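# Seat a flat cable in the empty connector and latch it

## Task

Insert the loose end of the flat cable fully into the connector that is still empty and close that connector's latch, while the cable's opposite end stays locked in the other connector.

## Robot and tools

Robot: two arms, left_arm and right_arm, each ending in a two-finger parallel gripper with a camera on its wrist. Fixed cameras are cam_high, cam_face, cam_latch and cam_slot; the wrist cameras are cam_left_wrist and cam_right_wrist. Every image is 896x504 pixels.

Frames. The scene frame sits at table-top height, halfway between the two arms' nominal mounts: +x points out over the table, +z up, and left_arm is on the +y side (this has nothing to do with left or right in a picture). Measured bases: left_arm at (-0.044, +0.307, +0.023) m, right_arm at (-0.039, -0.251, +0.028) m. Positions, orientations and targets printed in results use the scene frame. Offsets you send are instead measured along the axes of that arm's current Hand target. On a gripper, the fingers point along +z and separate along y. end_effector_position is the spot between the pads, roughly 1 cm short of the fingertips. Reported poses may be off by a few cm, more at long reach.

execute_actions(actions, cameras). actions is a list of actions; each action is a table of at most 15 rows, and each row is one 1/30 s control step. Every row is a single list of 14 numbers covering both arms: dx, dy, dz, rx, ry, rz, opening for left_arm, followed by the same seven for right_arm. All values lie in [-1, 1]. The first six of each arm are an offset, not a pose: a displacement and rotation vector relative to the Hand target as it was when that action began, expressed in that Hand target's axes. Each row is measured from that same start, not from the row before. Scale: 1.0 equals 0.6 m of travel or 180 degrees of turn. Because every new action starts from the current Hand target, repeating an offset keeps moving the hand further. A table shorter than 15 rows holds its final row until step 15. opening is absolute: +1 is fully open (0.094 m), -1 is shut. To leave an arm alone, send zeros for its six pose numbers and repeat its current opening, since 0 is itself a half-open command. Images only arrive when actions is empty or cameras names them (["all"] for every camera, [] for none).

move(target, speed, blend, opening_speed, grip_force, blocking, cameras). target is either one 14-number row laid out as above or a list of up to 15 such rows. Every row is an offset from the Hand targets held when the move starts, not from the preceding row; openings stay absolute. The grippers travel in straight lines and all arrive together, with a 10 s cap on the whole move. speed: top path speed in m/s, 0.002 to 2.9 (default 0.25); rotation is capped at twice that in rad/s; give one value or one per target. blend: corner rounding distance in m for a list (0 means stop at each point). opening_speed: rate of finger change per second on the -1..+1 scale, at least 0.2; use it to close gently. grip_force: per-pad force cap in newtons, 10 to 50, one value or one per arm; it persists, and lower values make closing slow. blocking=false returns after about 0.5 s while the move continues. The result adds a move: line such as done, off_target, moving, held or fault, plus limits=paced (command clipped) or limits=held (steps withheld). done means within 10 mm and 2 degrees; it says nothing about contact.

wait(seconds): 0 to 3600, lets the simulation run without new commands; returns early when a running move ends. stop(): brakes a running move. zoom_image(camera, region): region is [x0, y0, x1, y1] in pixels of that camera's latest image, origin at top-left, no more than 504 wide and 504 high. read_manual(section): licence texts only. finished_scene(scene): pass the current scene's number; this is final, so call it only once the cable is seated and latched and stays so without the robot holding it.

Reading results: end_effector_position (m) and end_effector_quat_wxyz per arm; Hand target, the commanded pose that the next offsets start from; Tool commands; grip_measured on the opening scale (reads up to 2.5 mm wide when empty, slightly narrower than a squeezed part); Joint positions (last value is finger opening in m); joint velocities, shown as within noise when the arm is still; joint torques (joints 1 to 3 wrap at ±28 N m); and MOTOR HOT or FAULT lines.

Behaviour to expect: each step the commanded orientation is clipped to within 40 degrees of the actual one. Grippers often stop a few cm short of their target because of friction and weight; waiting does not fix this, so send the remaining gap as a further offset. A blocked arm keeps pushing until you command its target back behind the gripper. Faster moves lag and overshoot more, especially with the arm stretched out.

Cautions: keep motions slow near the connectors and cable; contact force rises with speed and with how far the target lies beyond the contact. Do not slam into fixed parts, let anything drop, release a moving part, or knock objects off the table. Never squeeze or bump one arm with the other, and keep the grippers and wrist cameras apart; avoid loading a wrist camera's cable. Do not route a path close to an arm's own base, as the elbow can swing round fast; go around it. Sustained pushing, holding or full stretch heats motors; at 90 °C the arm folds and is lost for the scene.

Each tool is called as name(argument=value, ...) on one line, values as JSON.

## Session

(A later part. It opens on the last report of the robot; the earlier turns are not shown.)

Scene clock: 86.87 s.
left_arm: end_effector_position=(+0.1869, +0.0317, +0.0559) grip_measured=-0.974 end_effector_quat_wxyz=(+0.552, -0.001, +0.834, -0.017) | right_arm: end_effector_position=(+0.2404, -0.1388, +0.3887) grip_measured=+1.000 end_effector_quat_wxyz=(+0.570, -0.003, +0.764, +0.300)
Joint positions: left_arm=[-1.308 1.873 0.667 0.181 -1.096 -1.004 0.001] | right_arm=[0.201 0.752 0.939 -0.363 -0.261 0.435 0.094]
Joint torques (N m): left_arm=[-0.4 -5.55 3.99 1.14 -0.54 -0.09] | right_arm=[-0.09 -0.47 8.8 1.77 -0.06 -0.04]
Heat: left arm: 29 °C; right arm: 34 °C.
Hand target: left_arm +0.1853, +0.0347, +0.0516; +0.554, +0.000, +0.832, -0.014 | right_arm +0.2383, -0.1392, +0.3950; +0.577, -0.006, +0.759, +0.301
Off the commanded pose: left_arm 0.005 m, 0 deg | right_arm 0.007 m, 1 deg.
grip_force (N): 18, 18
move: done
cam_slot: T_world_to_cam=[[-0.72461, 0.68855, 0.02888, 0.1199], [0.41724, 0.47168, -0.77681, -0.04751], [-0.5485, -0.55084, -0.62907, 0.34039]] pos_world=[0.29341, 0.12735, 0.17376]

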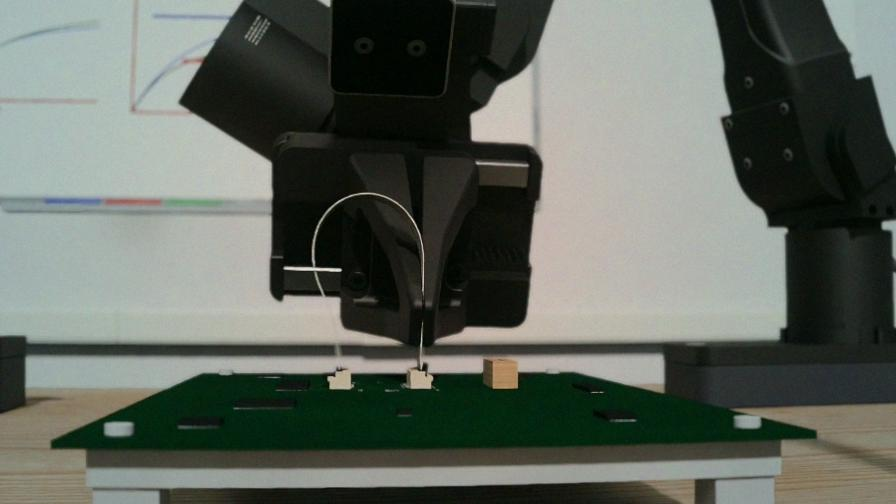

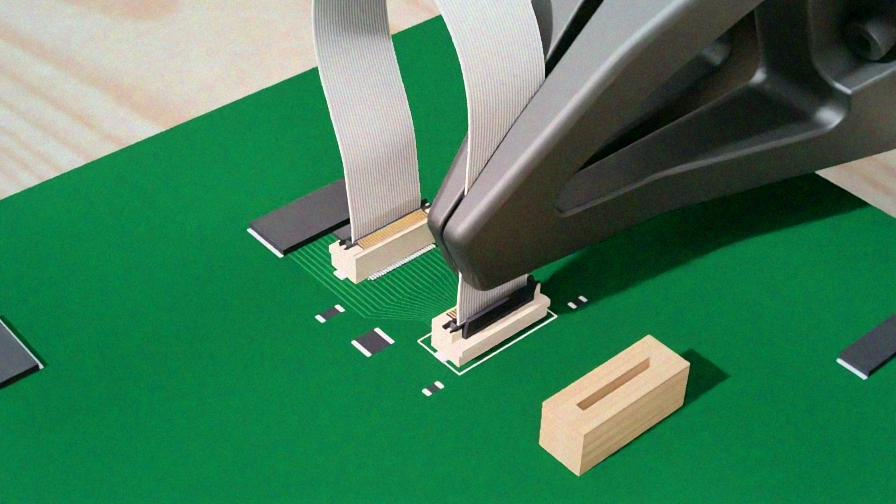

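move(target=[0.0018,-0.0002,0.001,0,0,0,-1,0,0,0,0,0,0,1], speed=0.02, cameras=["cam_latch","cam_slot"])

zoom_image(camera="cam_slot", region=[420, 230, 560, 350])

zoom_image(camera="cam_latch", region=[390, 325, 450, 395])

Scene clock: 88.43 s.
left_arm: end_effector_position=(+0.1874, +0.0319, +0.0557) grip_measured=-0.974 end_effector_quat_wxyz=(+0.554, -0.002, +0.833, -0.017) | right_arm: end_effector_position=(+0.2404, -0.1388, +0.3887) grip_measured=+1.000 end_effector_quat_wxyz=(+0.570, -0.003, +0.764, +0.300)
Joint positions: left_arm=[-1.308 1.877 0.667 0.187 -1.101 -1.004 0.001] | right_arm=[0.201 0.752 0.939 -0.363 -0.261 0.435 0.094]
Joint torques (N m): left_arm=[-0.39 -5.45 3.93 1.14 -0.47 -0.09] | right_arm=[-0.13 -0.51 8.77 1.77 -0.07 -0.05]
Heat: left arm: 29 °C; right arm: 34 °C.
Hand target: left_arm +0.1854, +0.0345, +0.0503; +0.554, +0.000, +0.832, -0.014 | right_arm +0.2383, -0.1392, +0.3950; +0.577, -0.006, +0.759, +0.301
Off the commanded pose: left_arm 0.006 m, 0 deg | right_arm 0.007 m, 1 deg.
grip_force (N): 18, 18
move: done
cam_slot: T_world_to_cam=[[-0.72461, 0.68855, 0.02888, 0.1199], [0.41724, 0.47168, -0.77681, -0.04751], [-0.5485, -0.55084, -0.62907, 0.34039]] pos_world=[0.29341, 0.12735, 0.17376]

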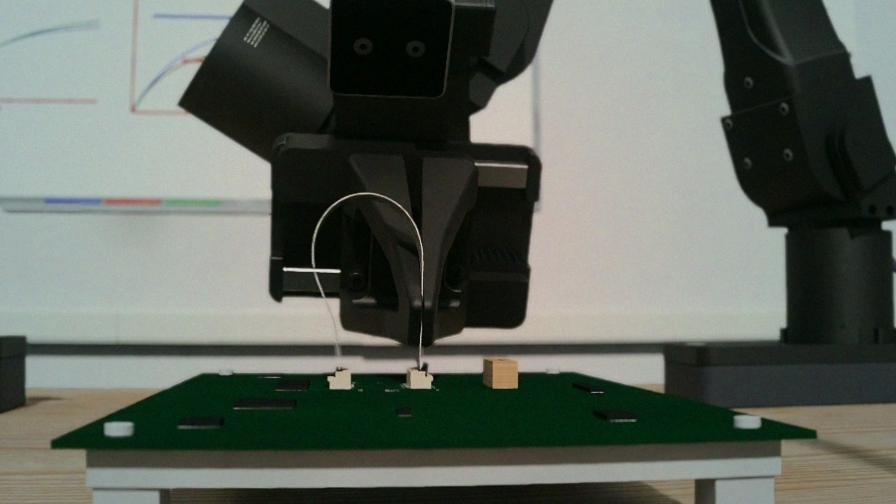

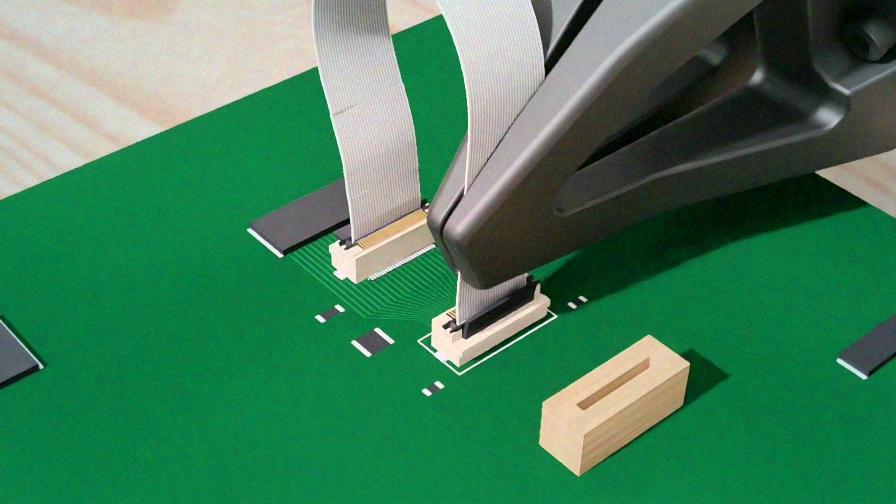

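Scaled by 3.600 from the camera's image (finer frame: 1280x720).

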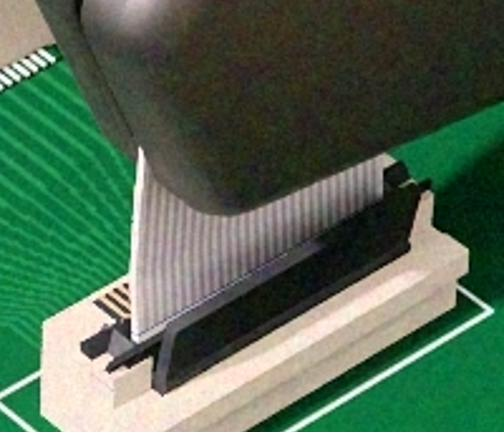

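Scaled by 7.200 from the camera's image (finer frame: 1280x720).

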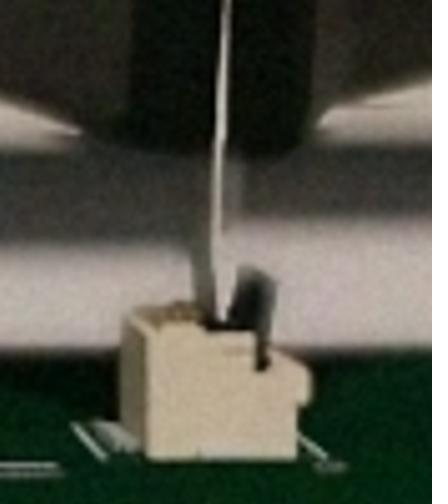

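move(target=[0,0,0,0,0,0,-0.83,0,0,0,0,0,0,1], opening_speed=0.2, cameras=["cam_latch","cam_slot"])

zoom_image(camera="cam_slot", region=[420, 230, 560, 350])

zoom_image(camera="cam_latch", region=[390, 325, 450, 395])

Scene clock: 91.43 s.
left_arm: end_effector_position=(+0.1869, +0.0314, +0.0536) grip_measured=-0.833 end_effector_quat_wxyz=(+0.551, +0.000, +0.834, -0.017) | right_arm: end_effector_position=(+0.2404, -0.1388, +0.3887) grip_measured=+1.000 end_effector_quat_wxyz=(+0.570, -0.003, +0.764, +0.300)
Joint positions: left_arm=[-1.308 1.882 0.667 0.189 -1.095 -1.004 0.008] | right_arm=[0.201 0.752 0.939 -0.363 -0.261 0.435 0.094]
Joint torques (N m): left_arm=[-0.4 -5.83 3.9 1.15 -0.53 -0.09] | right_arm=[-0.12 -0.47 8.77 1.77 -0.05 -0.05]
Heat: left arm: 29 °C; right arm: 34 °C.
Hand target: left_arm +0.1855, +0.0345, +0.0504; +0.554, +0.000, +0.832, -0.014 | right_arm +0.2383, -0.1392, +0.3950; +0.577, -0.006, +0.759, +0.301
Off the commanded pose: left_arm 0.005 m, 1 deg | right_arm 0.007 m, 1 deg.
grip_force (N): 18, 18
move: done
cam_slot: T_world_to_cam=[[-0.72461, 0.68855, 0.02888, 0.1199], [0.41724, 0.47168, -0.77681, -0.04751], [-0.5485, -0.55084, -0.62907, 0.34039]] pos_world=[0.29341, 0.12735, 0.17376]

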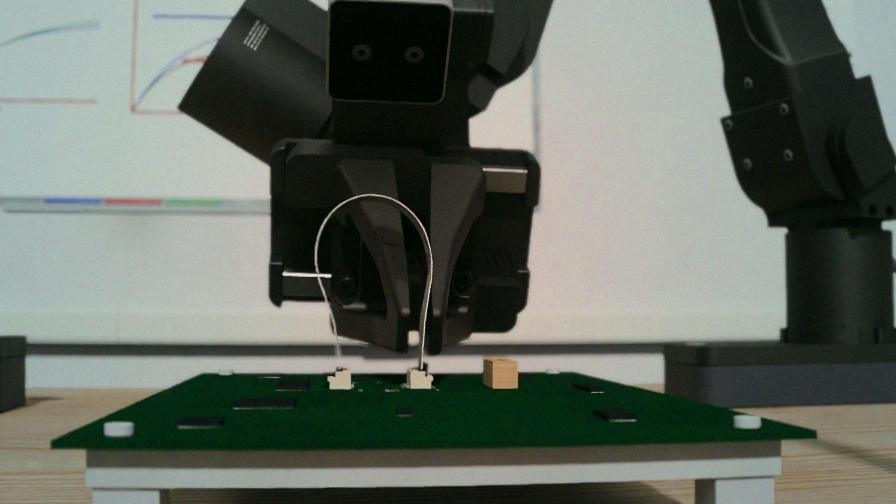

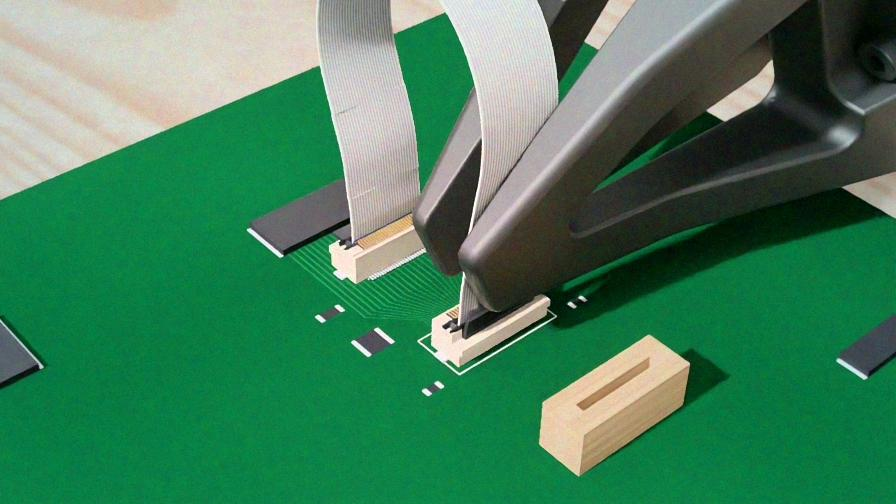

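Scaled by 3.600 from the camera's image (finer frame: 1280x720).

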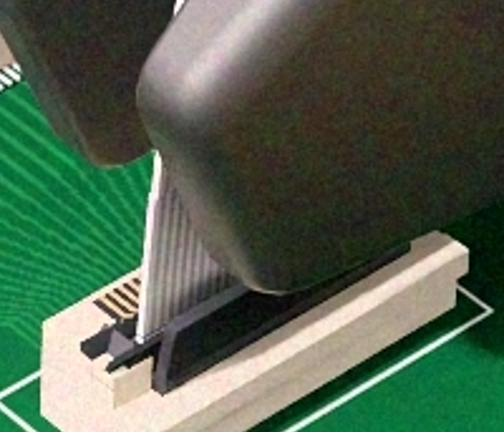

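Scaled by 7.200 from the camera's image (finer frame: 1280x720).

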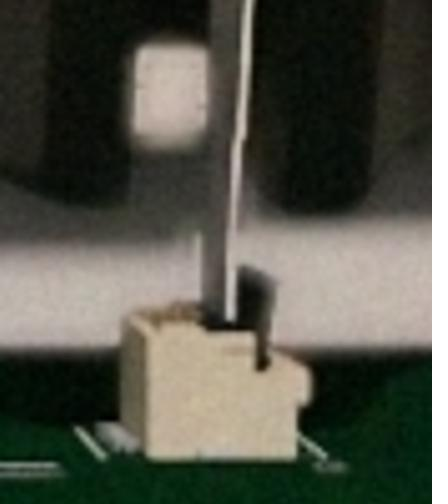

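move(target=[-0.0014,-0.0022,0.0001,0.0012,-0.0008,-0.0028,-0.83,0,0,0,0,0,0,1], speed=0.03, cameras=["cam_latch","cam_slot"])

zoom_image(camera="cam_latch", region=[390, 325, 450, 395])

Scene clock: 94.00 s.
left_arm: end_effector_position=(+0.1871, +0.0302, +0.0541) grip_measured=-0.833 end_effector_quat_wxyz=(+0.551, -0.002, +0.834, -0.020) | right_arm: end_effector_position=(+0.2404, -0.1388, +0.3887) grip_measured=+1.000 end_effector_quat_wxyz=(+0.570, -0.003, +0.764, +0.300)
Joint positions: left_arm=[-1.308 1.882 0.667 0.197 -1.094 -1.004 0.008] | right_arm=[0.201 0.752 0.939 -0.363 -0.261 0.435 0.094]
Joint torques (N m): left_arm=[-0.32 -5.9 3.93 1.15 -0.56 -0.08] | right_arm=[-0.13 -0.53 8.75 1.75 -0.06 -0.04]
Heat: left arm: 29 °C; right arm: 34 °C.
Hand target: left_arm +0.1858, +0.0332, +0.0512; +0.555, -0.003, +0.831, -0.018 | right_arm +0.2383, -0.1392, +0.3950; +0.577, -0.006, +0.759, +0.301
Off the commanded pose: left_arm 0.004 m, 1 deg | right_arm 0.007 m, 1 deg.
grip_force (N): 18, 18
move: done
cam_slot: T_world_to_cam=[[-0.72461, 0.68855, 0.02888, 0.1199], [0.41724, 0.47168, -0.77681, -0.04751], [-0.5485, -0.55084, -0.62907, 0.34039]] pos_world=[0.29341, 0.12735, 0.17376]

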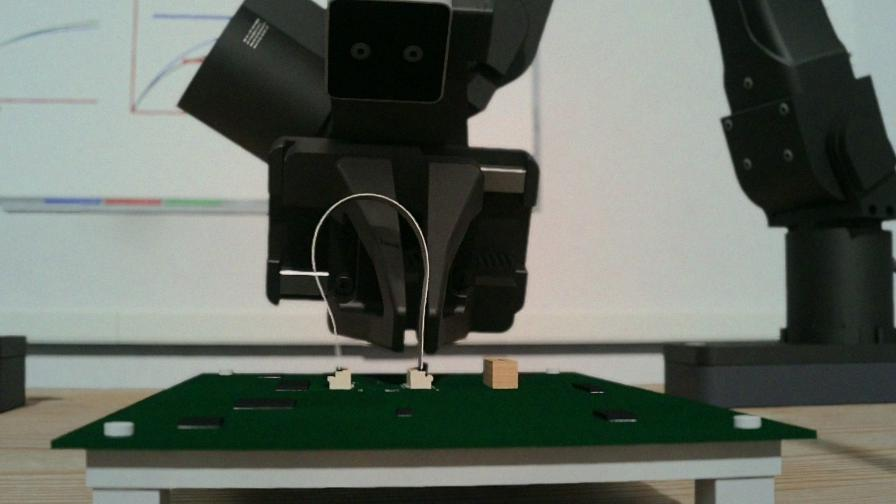

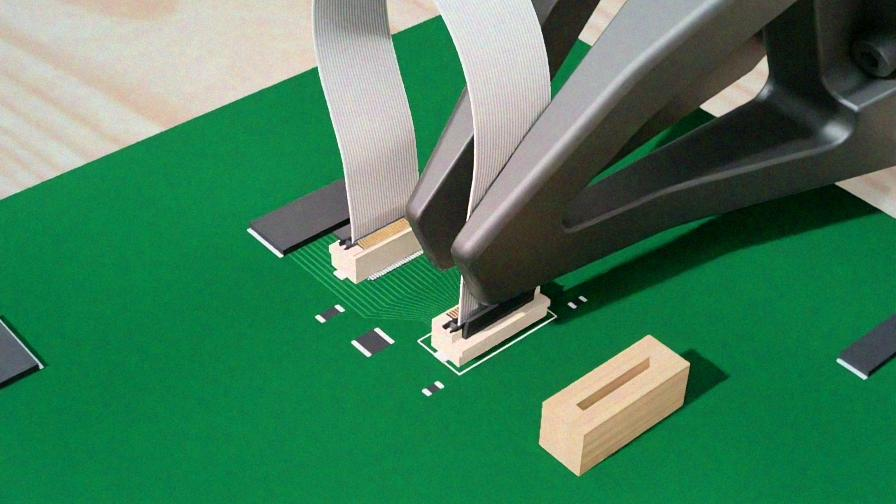

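Scaled by 7.200 from the camera's image (finer frame: 1280x720).

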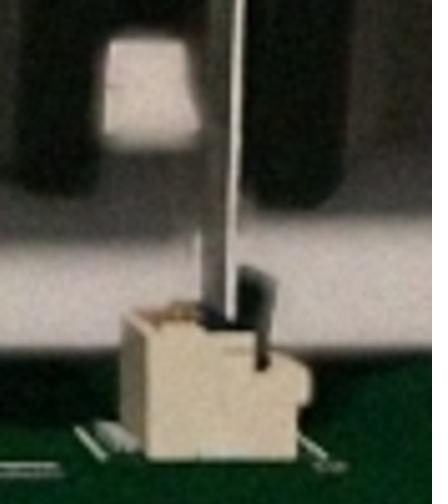

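move(target=[0.0049,-0.0009,0.0023,-0.0001,0.0001,0.0003,-0.83,0,0,0,0,0,0,1], speed=0.03, cameras=["cam_latch","cam_slot"])

zoom_image(camera="cam_latch", region=[390, 325, 450, 395])

zoom_image(camera="cam_slot", region=[420, 230, 560, 350])

Scene clock: 97.40 s.
left_arm: end_effector_position=(+0.1872, +0.0300, +0.0504) grip_measured=-0.833 end_effector_quat_wxyz=(+0.551, -0.001, +0.834, -0.019) | right_arm: end_effector_position=(+0.2404, -0.1388, +0.3887) grip_measured=+1.000 end_effector_quat_wxyz=(+0.570, -0.003, +0.764, +0.300)
Joint positions: left_arm=[-1.308 1.897 0.667 0.209 -1.094 -1.004 0.008] | right_arm=[0.201 0.752 0.939 -0.363 -0.261 0.435 0.094]
Joint torques (N m): left_arm=[-0.38 -5.9 3.99 1.17 -0.55 -0.09] | right_arm=[-0.13 -0.44 8.8 1.75 -0.05 -0.06]
Heat: left arm: 29 °C; right arm: 34 °C.
Hand target: left_arm +0.1859, +0.0326, +0.0479; +0.555, -0.003, +0.832, -0.018 | right_arm +0.2383, -0.1392, +0.3950; +0.577, -0.006, +0.759, +0.301
Off the commanded pose: left_arm 0.004 m, 1 deg | right_arm 0.007 m, 1 deg.
grip_force (N): 18, 18
move: done
cam_slot: T_world_to_cam=[[-0.72461, 0.68855, 0.02888, 0.1199], [0.41724, 0.47168, -0.77681, -0.04751], [-0.5485, -0.55084, -0.62907, 0.34039]] pos_world=[0.29341, 0.12735, 0.17376]

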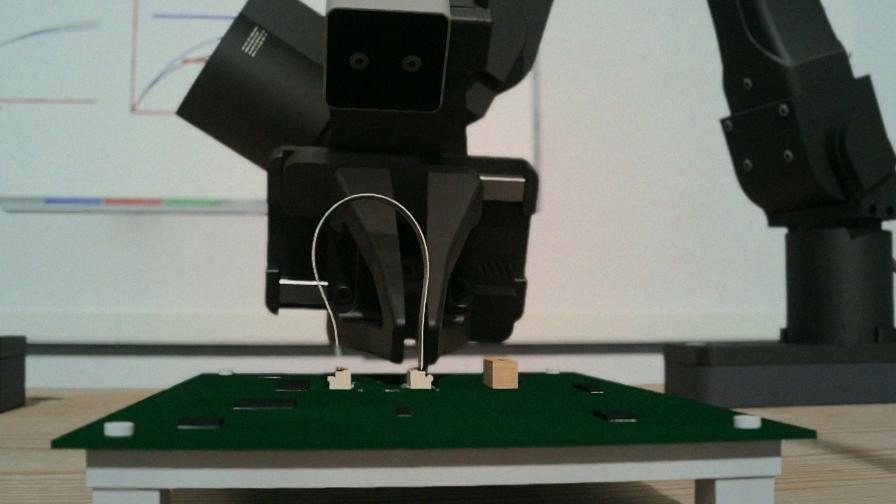

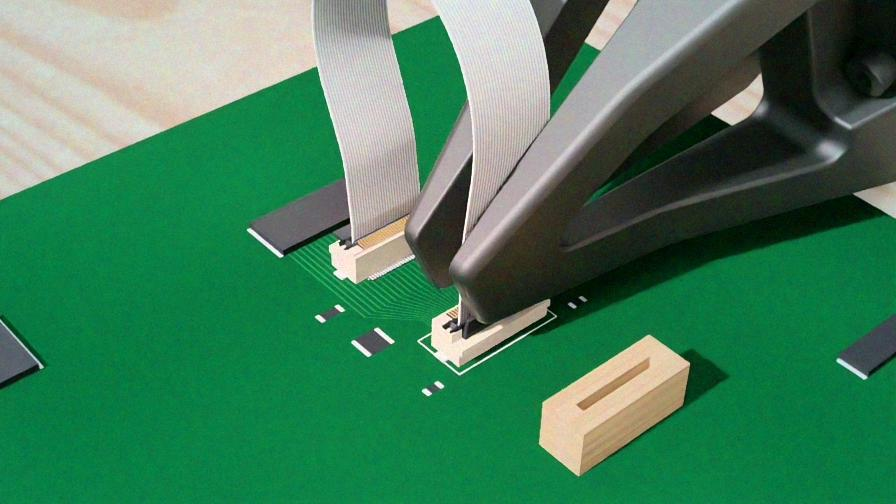

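Scaled by 7.200 from the camera's image (finer frame: 1280x720).

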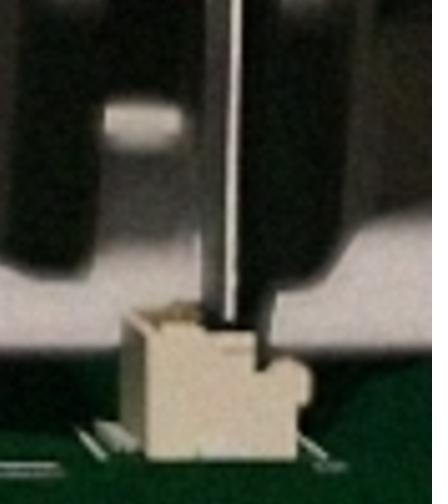

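Scaled by 3.600 from the camera's image (finer frame: 1280x720).

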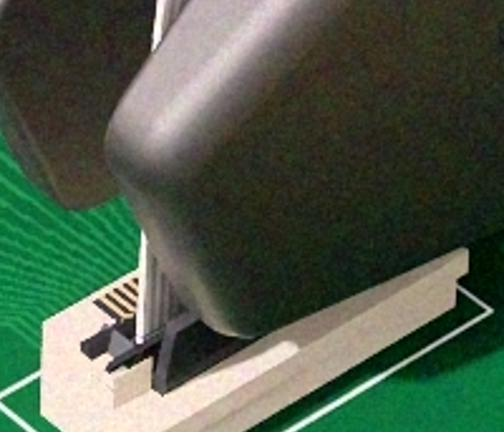

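move(target=[0.0024,0.0033,0.0001,-0.0007,0.0005,0.0017,-0.83,0,0,0,0,0,0,1], speed=0.03, cameras=["cam_latch","cam_slot"])

zoom_image(camera="cam_latch", region=[390, 325, 450, 395])

zoom_image(camera="cam_slot", region=[420, 230, 560, 350])

Scene clock: 99.33 s.
left_arm: end_effector_position=(+0.1872, +0.0300, +0.0504) grip_measured=-0.833 end_effector_quat_wxyz=(+0.551, -0.001, +0.834, -0.019) | right_arm: end_effector_position=(+0.2404, -0.1388, +0.3887) grip_measured=+1.000 end_effector_quat_wxyz=(+0.570, -0.003, +0.764, +0.300)
Joint positions: left_arm=[-1.308 1.897 0.667 0.209 -1.094 -1.004 0.008] | right_arm=[0.201 0.752 0.939 -0.363 -0.261 0.435 0.094]
Joint torques (N m): left_arm=[-0.39 -5.9 3.47 1.16 -0.56 -0.08] | right_arm=[-0.1 -0.5 8.8 1.75 -0.05 -0.03]
Heat: left arm: 29 °C; right arm: 34 °C.
Hand target: left_arm +0.1855, +0.0345, +0.0465; +0.555, -0.001, +0.832, -0.016 | right_arm +0.2383, -0.1392, +0.3950; +0.577, -0.006, +0.759, +0.301
Off the commanded pose: left_arm 0.006 m, 1 deg | right_arm 0.007 m, 1 deg.
grip_force (N): 18, 18
move: done
cam_slot: T_world_to_cam=[[-0.72461, 0.68855, 0.02888, 0.1199], [0.41724, 0.47168, -0.77681, -0.04751], [-0.5485, -0.55084, -0.62907, 0.34039]] pos_world=[0.29341, 0.12735, 0.17376]

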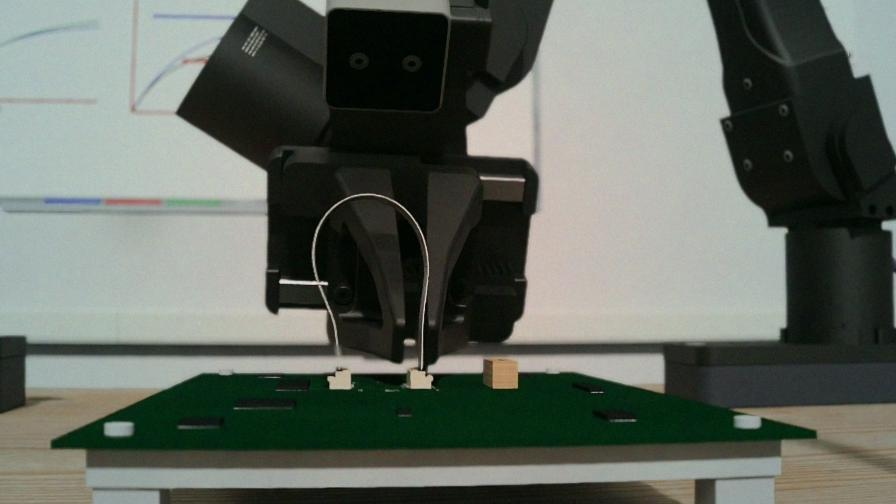

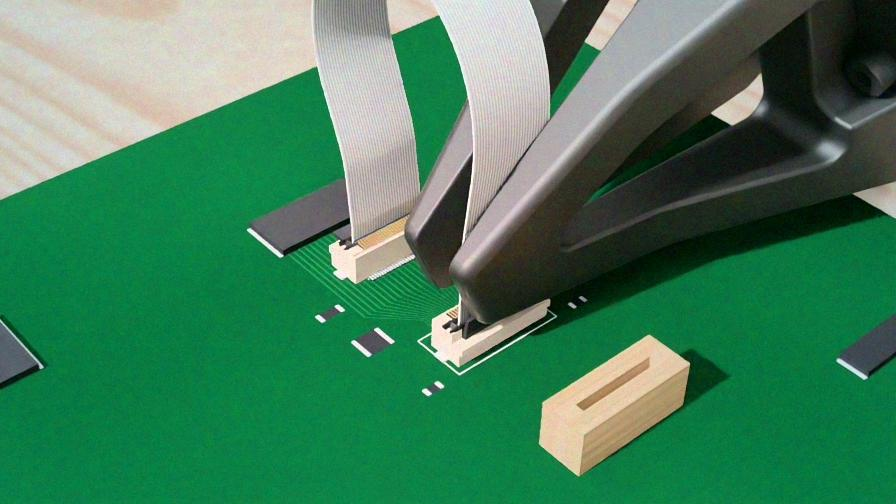

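Scaled by 7.200 from the camera's image (finer frame: 1280x720).

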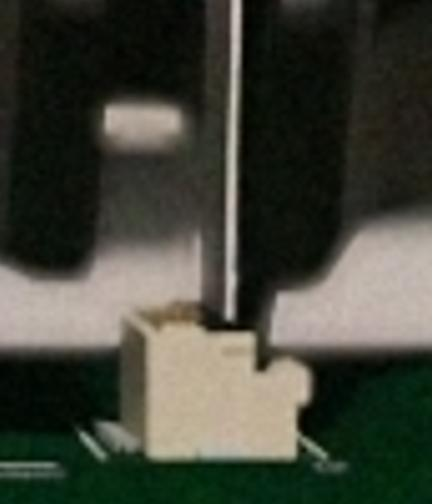

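Scaled by 3.600 from the camera's image (finer frame: 1280x720).

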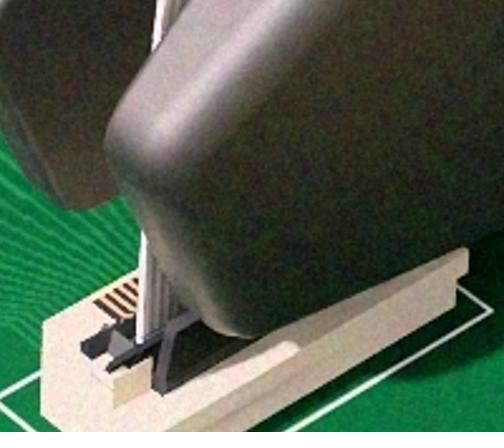

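move(target=[0.0024,0.0033,0.0001,-0.0007,0.0005,0.0017,-0.83,0,0,0,0,0,0,1], speed=0.03, cameras=["cam_latch","cam_slot"])

zoom_image(camera="cam_latch", region=[390, 325, 450, 395])

zoom_image(camera="cam_slot", region=[420, 230, 560, 350])

Scene clock: 100.47 s.
left_arm: end_effector_position=(+0.1864, +0.0332, +0.0483) grip_measured=-0.833 end_effector_quat_wxyz=(+0.550, +0.000, +0.835, -0.017) | right_arm: end_effector_position=(+0.2404, -0.1388, +0.3887) grip_measured=+1.000 end_effector_quat_wxyz=(+0.570, -0.003, +0.764, +0.300)
Joint positions: left_arm=[-1.308 1.897 0.655 0.215 -1.093 -1.004 0.008] | right_arm=[0.201 0.752 0.939 -0.363 -0.261 0.435 0.094]
Joint torques (N m): left_arm=[-0.35 -5.76 3.86 1.1 -0.55 -0.08] | right_arm=[-0.06 -0.47 8.79 1.77 -0.06 -0.05]
Heat: left arm: 29 °C; right arm: 35 °C.
Hand target: left_arm +0.1850, +0.0365, +0.0451; +0.554, +0.001, +0.832, -0.013 | right_arm +0.2383, -0.1392, +0.3950; +0.577, -0.006, +0.759, +0.301
Off the commanded pose: left_arm 0.005 m, 1 deg | right_arm 0.007 m, 1 deg.
grip_force (N): 18, 18
move: done
cam_slot: T_world_to_cam=[[-0.72461, 0.68855, 0.02888, 0.1199], [0.41724, 0.47168, -0.77681, -0.04751], [-0.5485, -0.55084, -0.62907, 0.34039]] pos_world=[0.29341, 0.12735, 0.17376]

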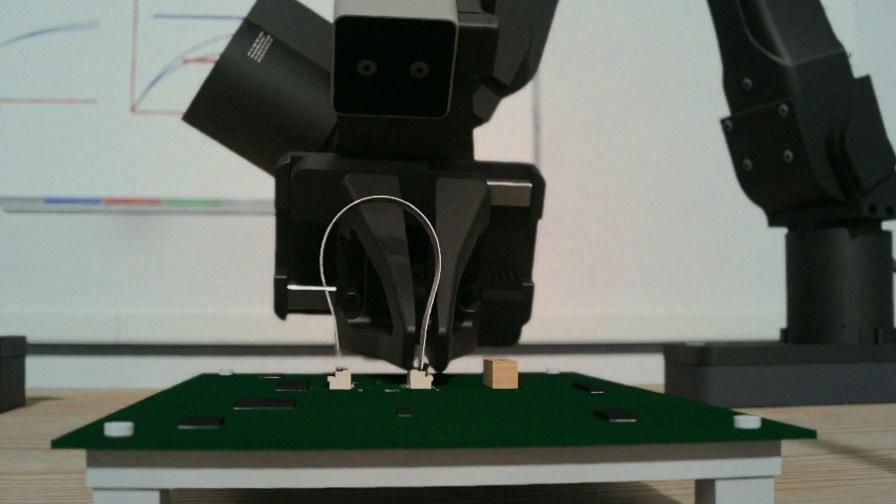

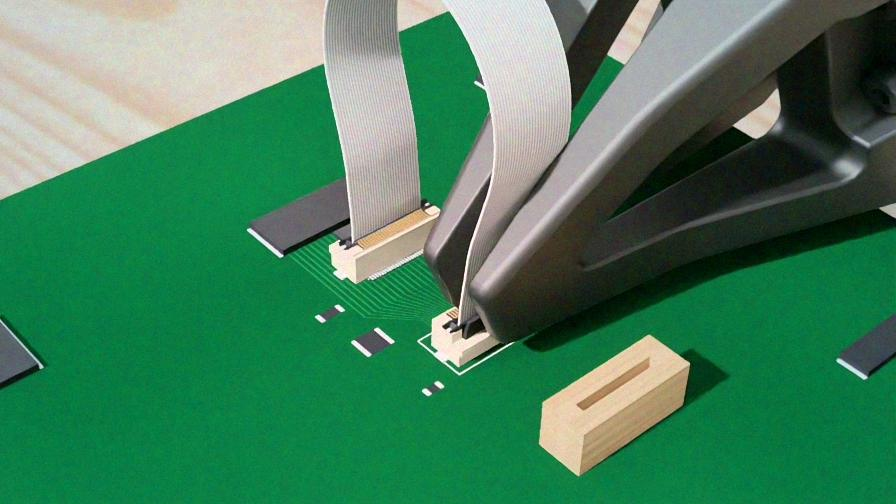

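Scaled by 7.200 from the camera's image (finer frame: 1280x720).

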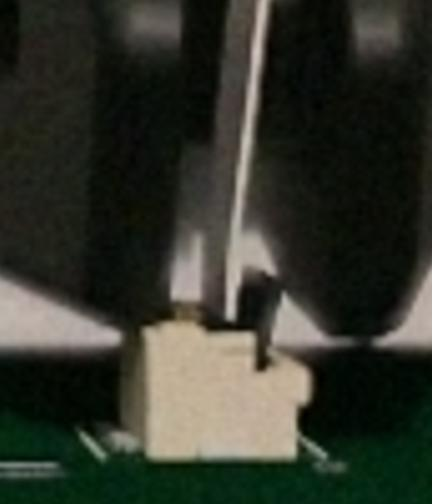

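Scaled by 3.600 from the camera's image (finer frame: 1280x720).

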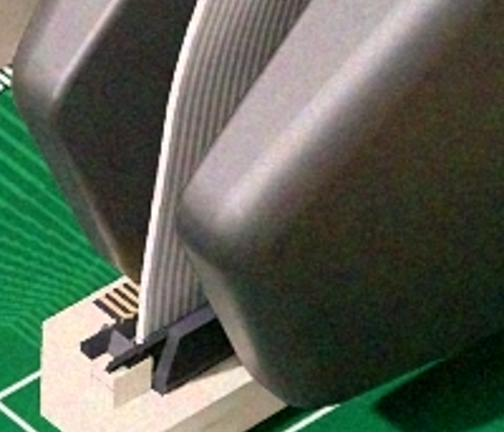

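move(target=[-0.027,-0.0079,-0.0091,0.0067,-0.0047,-0.0158,-0.83,0,0,0,0,0,0,1], speed=0.04, cameras=["cam_latch"])

zoom_image(camera="cam_latch", region=[390, 325, 450, 395])

Scene clock: 127.43 s.
left_arm: end_effector_position=(+0.1867, +0.0320, +0.0520) grip_measured=-0.833 end_effector_quat_wxyz=(+0.552, -0.003, +0.834, -0.022) | right_arm: end_effector_position=(+0.2404, -0.1388, +0.3887) grip_measured=+1.000 end_effector_quat_wxyz=(+0.570, -0.003, +0.764, +0.300)
Joint positions: left_arm=[-1.308 1.885 0.655 0.216 -1.093 -1.004 0.008] | right_arm=[0.201 0.752 0.939 -0.363 -0.261 0.435 0.094]
Joint torques (N m): left_arm=[-0.34 -9.22 3.79 1.15 -0.57 -0.06] | right_arm=[-0.13 -0.46 8.83 1.76 -0.06 -0.04]
Heat: left arm: 29 °C; right arm: 35 °C.
Hand target: left_arm +0.1862, +0.0321, +0.0623; +0.560, -0.014, +0.828, -0.036 | right_arm +0.2383, -0.1392, +0.3950; +0.577, -0.006, +0.759, +0.301
Off the commanded pose: left_arm 0.010 m, 2 deg | right_arm 0.007 m, 1 deg.
grip_force (N): 18, 18
move: done

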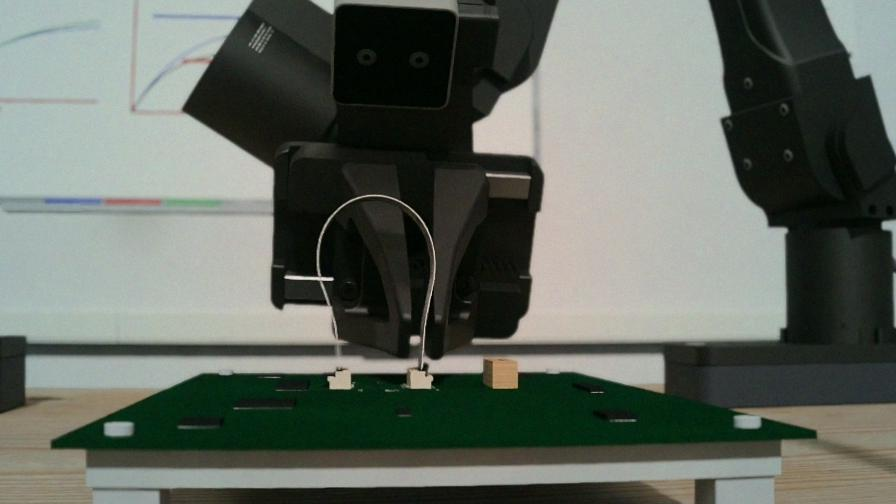

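Scaled by 7.200 from the camera's image (finer frame: 1280x720).

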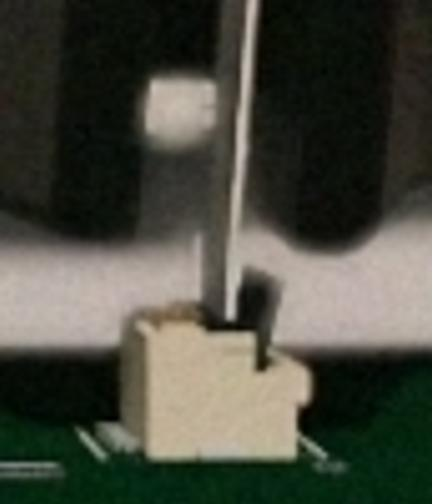

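move(target=[0.017,0.003,0.0063,-0.0029,0.002,0.0068,-0.83,0,0,0,0,0,0,1], speed=0.04, cameras=["cam_latch"])

zoom_image(camera="cam_latch", region=[390, 325, 450, 395])

Scene clock: 129.97 s.
left_arm: end_effector_position=(+0.1870, +0.0306, +0.0529) grip_measured=-0.833 end_effector_quat_wxyz=(+0.553, -0.006, +0.833, -0.027) | right_arm: end_effector_position=(+0.2404, -0.1388, +0.3887) grip_measured=+1.000 end_effector_quat_wxyz=(+0.570, -0.003, +0.764, +0.300)
Joint positions: left_arm=[-1.308 1.885 0.655 0.227 -1.093 -1.004 0.008] | right_arm=[0.201 0.752 0.939 -0.363 -0.261 0.435 0.094]
Joint torques (N m): left_arm=[-0.43 -6.04 4.01 1.17 -0.56 -0.06] | right_arm=[-0.13 -0.5 8.77 1.77 -0.05 -0.03]
Heat: left arm: 29 °C; right arm: 35 °C.
Hand target: left_arm +0.1859, +0.0331, +0.0513; +0.557, -0.008, +0.830, -0.026 | right_arm +0.2383, -0.1392, +0.3950; +0.577, -0.006, +0.759, +0.301
Off the commanded pose: left_arm 0.003 m, 1 deg | right_arm 0.007 m, 1 deg.
grip_force (N): 18, 18
move: done

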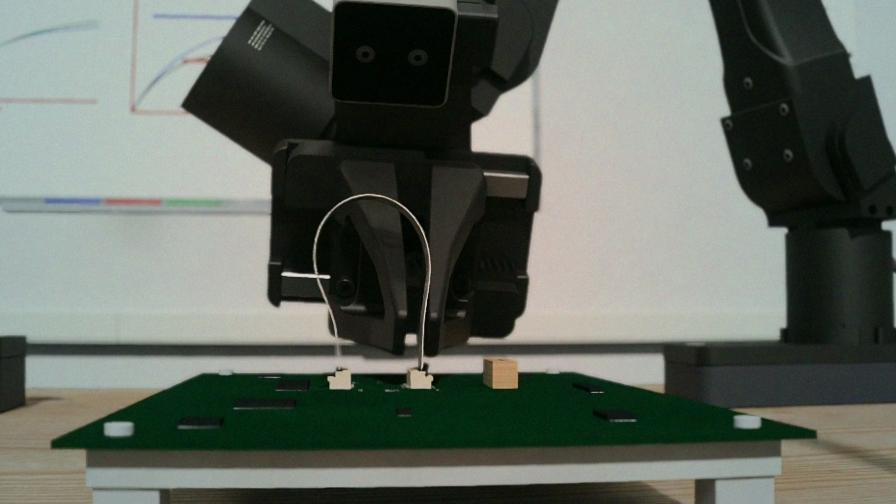

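Scaled by 7.200 from the camera's image (finer frame: 1280x720).

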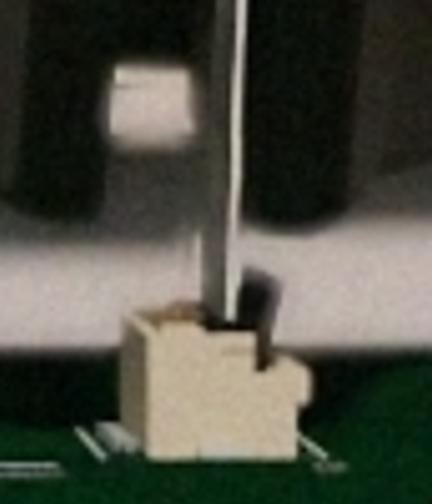

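move(target=[0.0078,0.0015,0.0029,-0.0014,0.001,0.0034,-0.83,0,0,0,0,0,0,1], speed=0.03, cameras=["cam_latch","cam_slot"])

zoom_image(camera="cam_latch", region=[390, 325, 450, 395])

zoom_image(camera="cam_slot", region=[420, 230, 560, 350])

Scene clock: 132.03 s.
left_arm: end_effector_position=(+0.1871, +0.0307, +0.0500) grip_measured=-0.833 end_effector_quat_wxyz=(+0.553, -0.006, +0.833, -0.025) | right_arm: end_effector_position=(+0.2404, -0.1388, +0.3887) grip_measured=+1.000 end_effector_quat_wxyz=(+0.570, -0.003, +0.764, +0.300)
Joint positions: left_arm=[-1.308 1.898 0.655 0.237 -1.096 -1.004 0.008] | right_arm=[0.201 0.752 0.939 -0.363 -0.261 0.435 0.094]
Joint torques (N m): left_arm=[-0.38 -5.76 3.95 1.13 -0.54 -0.06] | right_arm=[-0.1 -0.49 8.79 1.76 -0.06 -0.04]
Heat: left arm: 29 °C; right arm: 35 °C.
Hand target: left_arm +0.1857, +0.0337, +0.0462; +0.556, -0.005, +0.831, -0.021 | right_arm +0.2383, -0.1392, +0.3950; +0.577, -0.006, +0.759, +0.301
Off the commanded pose: left_arm 0.005 m, 1 deg | right_arm 0.007 m, 1 deg.
grip_force (N): 18, 18
move: done
cam_slot: T_world_to_cam=[[-0.72461, 0.68855, 0.02888, 0.1199], [0.41724, 0.47168, -0.77681, -0.04751], [-0.5485, -0.55084, -0.62907, 0.34039]] pos_world=[0.29341, 0.12735, 0.17376]

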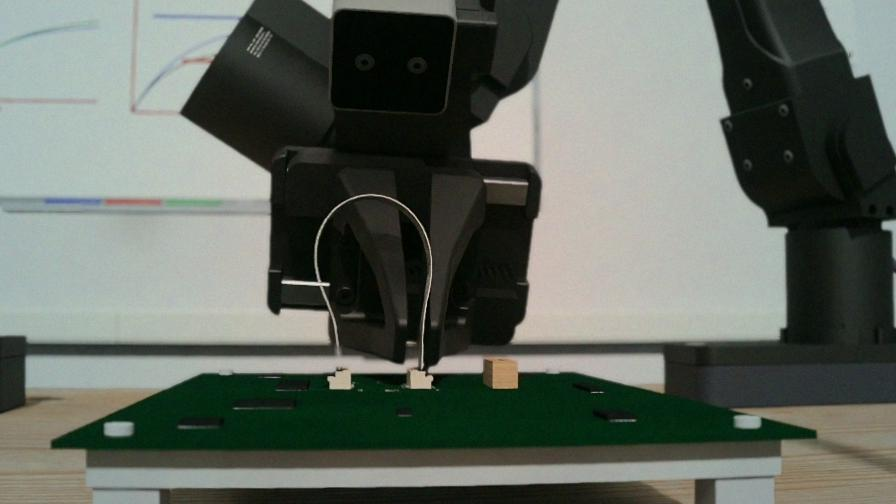

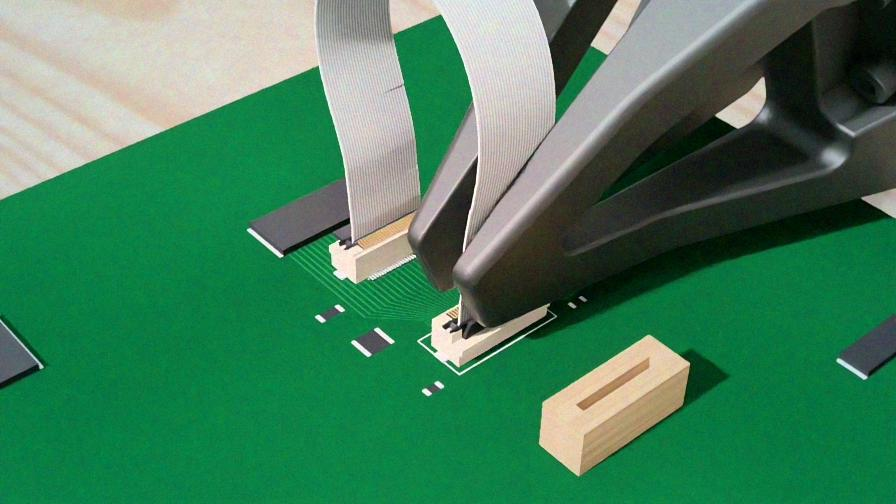

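Scaled by 7.200 from the camera's image (finer frame: 1280x720).

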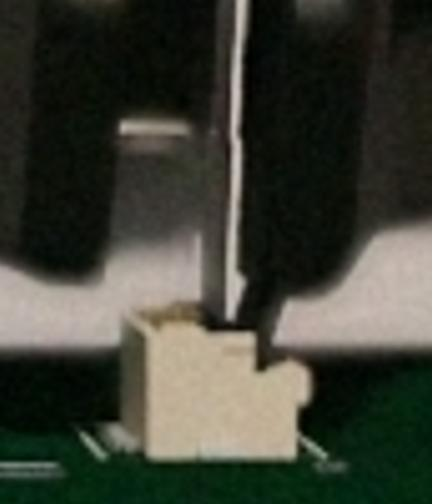

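Scaled by 3.600 from the camera's image (finer frame: 1280x720).

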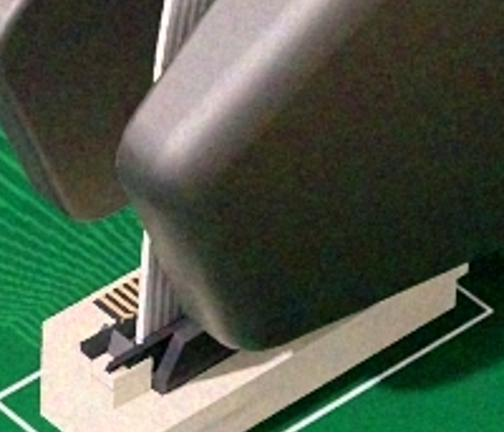

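move(target=[0.0081,0.0095,0.0007,-0.0053,0.0037,0.0124,-0.83,0,0,0,0,0,0,1], speed=0.02, cameras=["cam_latch","cam_slot"])

zoom_image(camera="cam_latch", region=[390, 325, 450, 395])

zoom_image(camera="cam_slot", region=[420, 230, 560, 350])

Scene clock: 135.23 s.
left_arm: end_effector_position=(+0.1871, +0.0319, +0.0492) grip_measured=-0.833 end_effector_quat_wxyz=(+0.553, -0.004, +0.833, -0.021) | right_arm: end_effector_position=(+0.2404, -0.1388, +0.3887) grip_measured=+1.000 end_effector_quat_wxyz=(+0.570, -0.003, +0.764, +0.300)
Joint positions: left_arm=[-1.308 1.9 0.655 0.231 -1.098 -1.004 0.008] | right_arm=[0.201 0.752 0.939 -0.363 -0.261 0.435 0.094]
Joint torques (N m): left_arm=[-0.38 -5.52 3.82 0.81 -0.5 -0.06] | right_arm=[-0.1 -0.5 8.83 1.74 -0.07 -0.04]
Heat: left arm: 29 °C; right arm: 35 °C.
Hand target: left_arm +0.1844, +0.0393, +0.0414; +0.551, +0.007, +0.834, -0.003 | right_arm +0.2383, -0.1392, +0.3950; +0.577, -0.006, +0.759, +0.301
Off the commanded pose: left_arm 0.011 m, 2 deg | right_arm 0.007 m, 1 deg.
grip_force (N): 18, 18
move: off_target (left_arm)
cam_slot: T_world_to_cam=[[-0.72461, 0.68855, 0.02888, 0.1199], [0.41724, 0.47168, -0.77681, -0.04751], [-0.5485, -0.55084, -0.62907, 0.34039]] pos_world=[0.29341, 0.12735, 0.17376]

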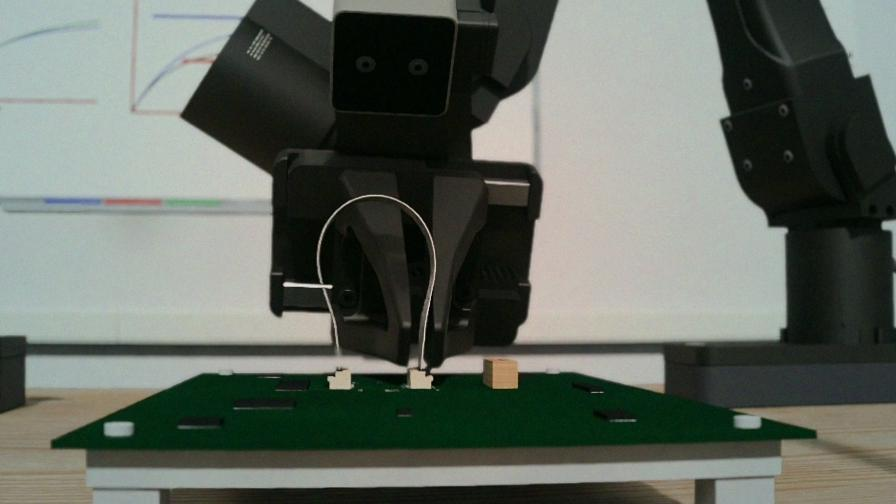

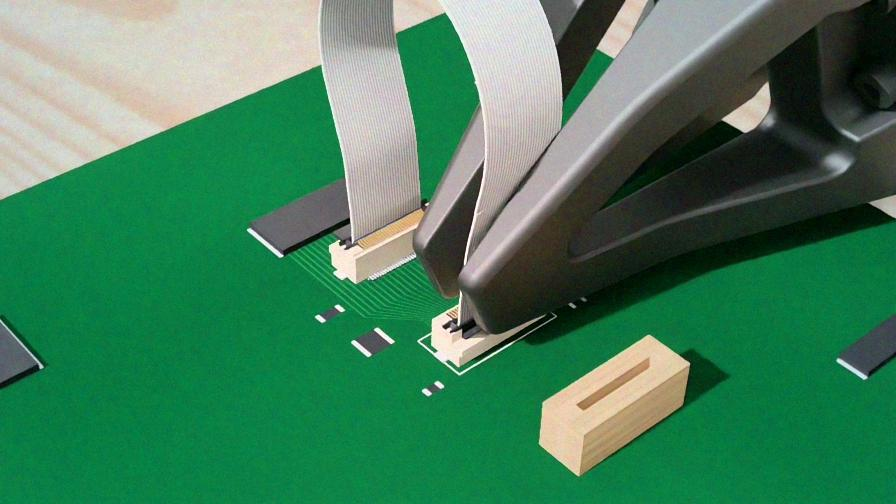

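Scaled by 7.200 from the camera's image (finer frame: 1280x720).

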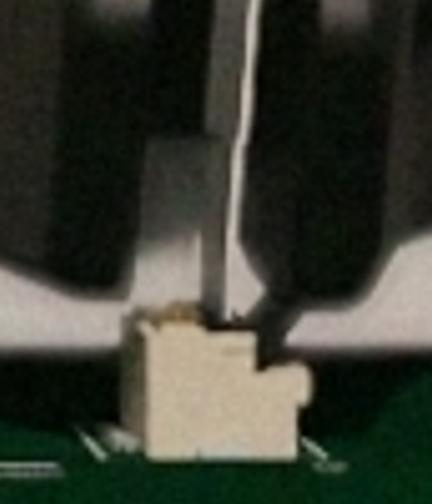

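Scaled by 3.600 from the camera's image (finer frame: 1280x720).

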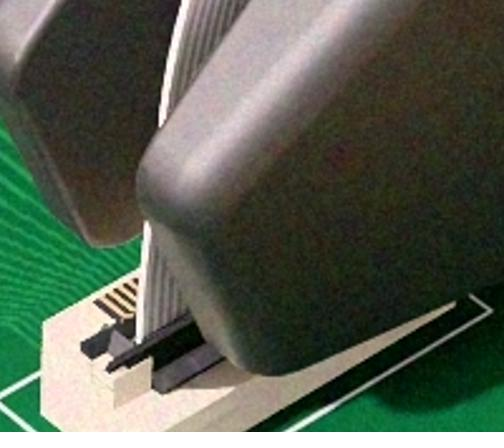

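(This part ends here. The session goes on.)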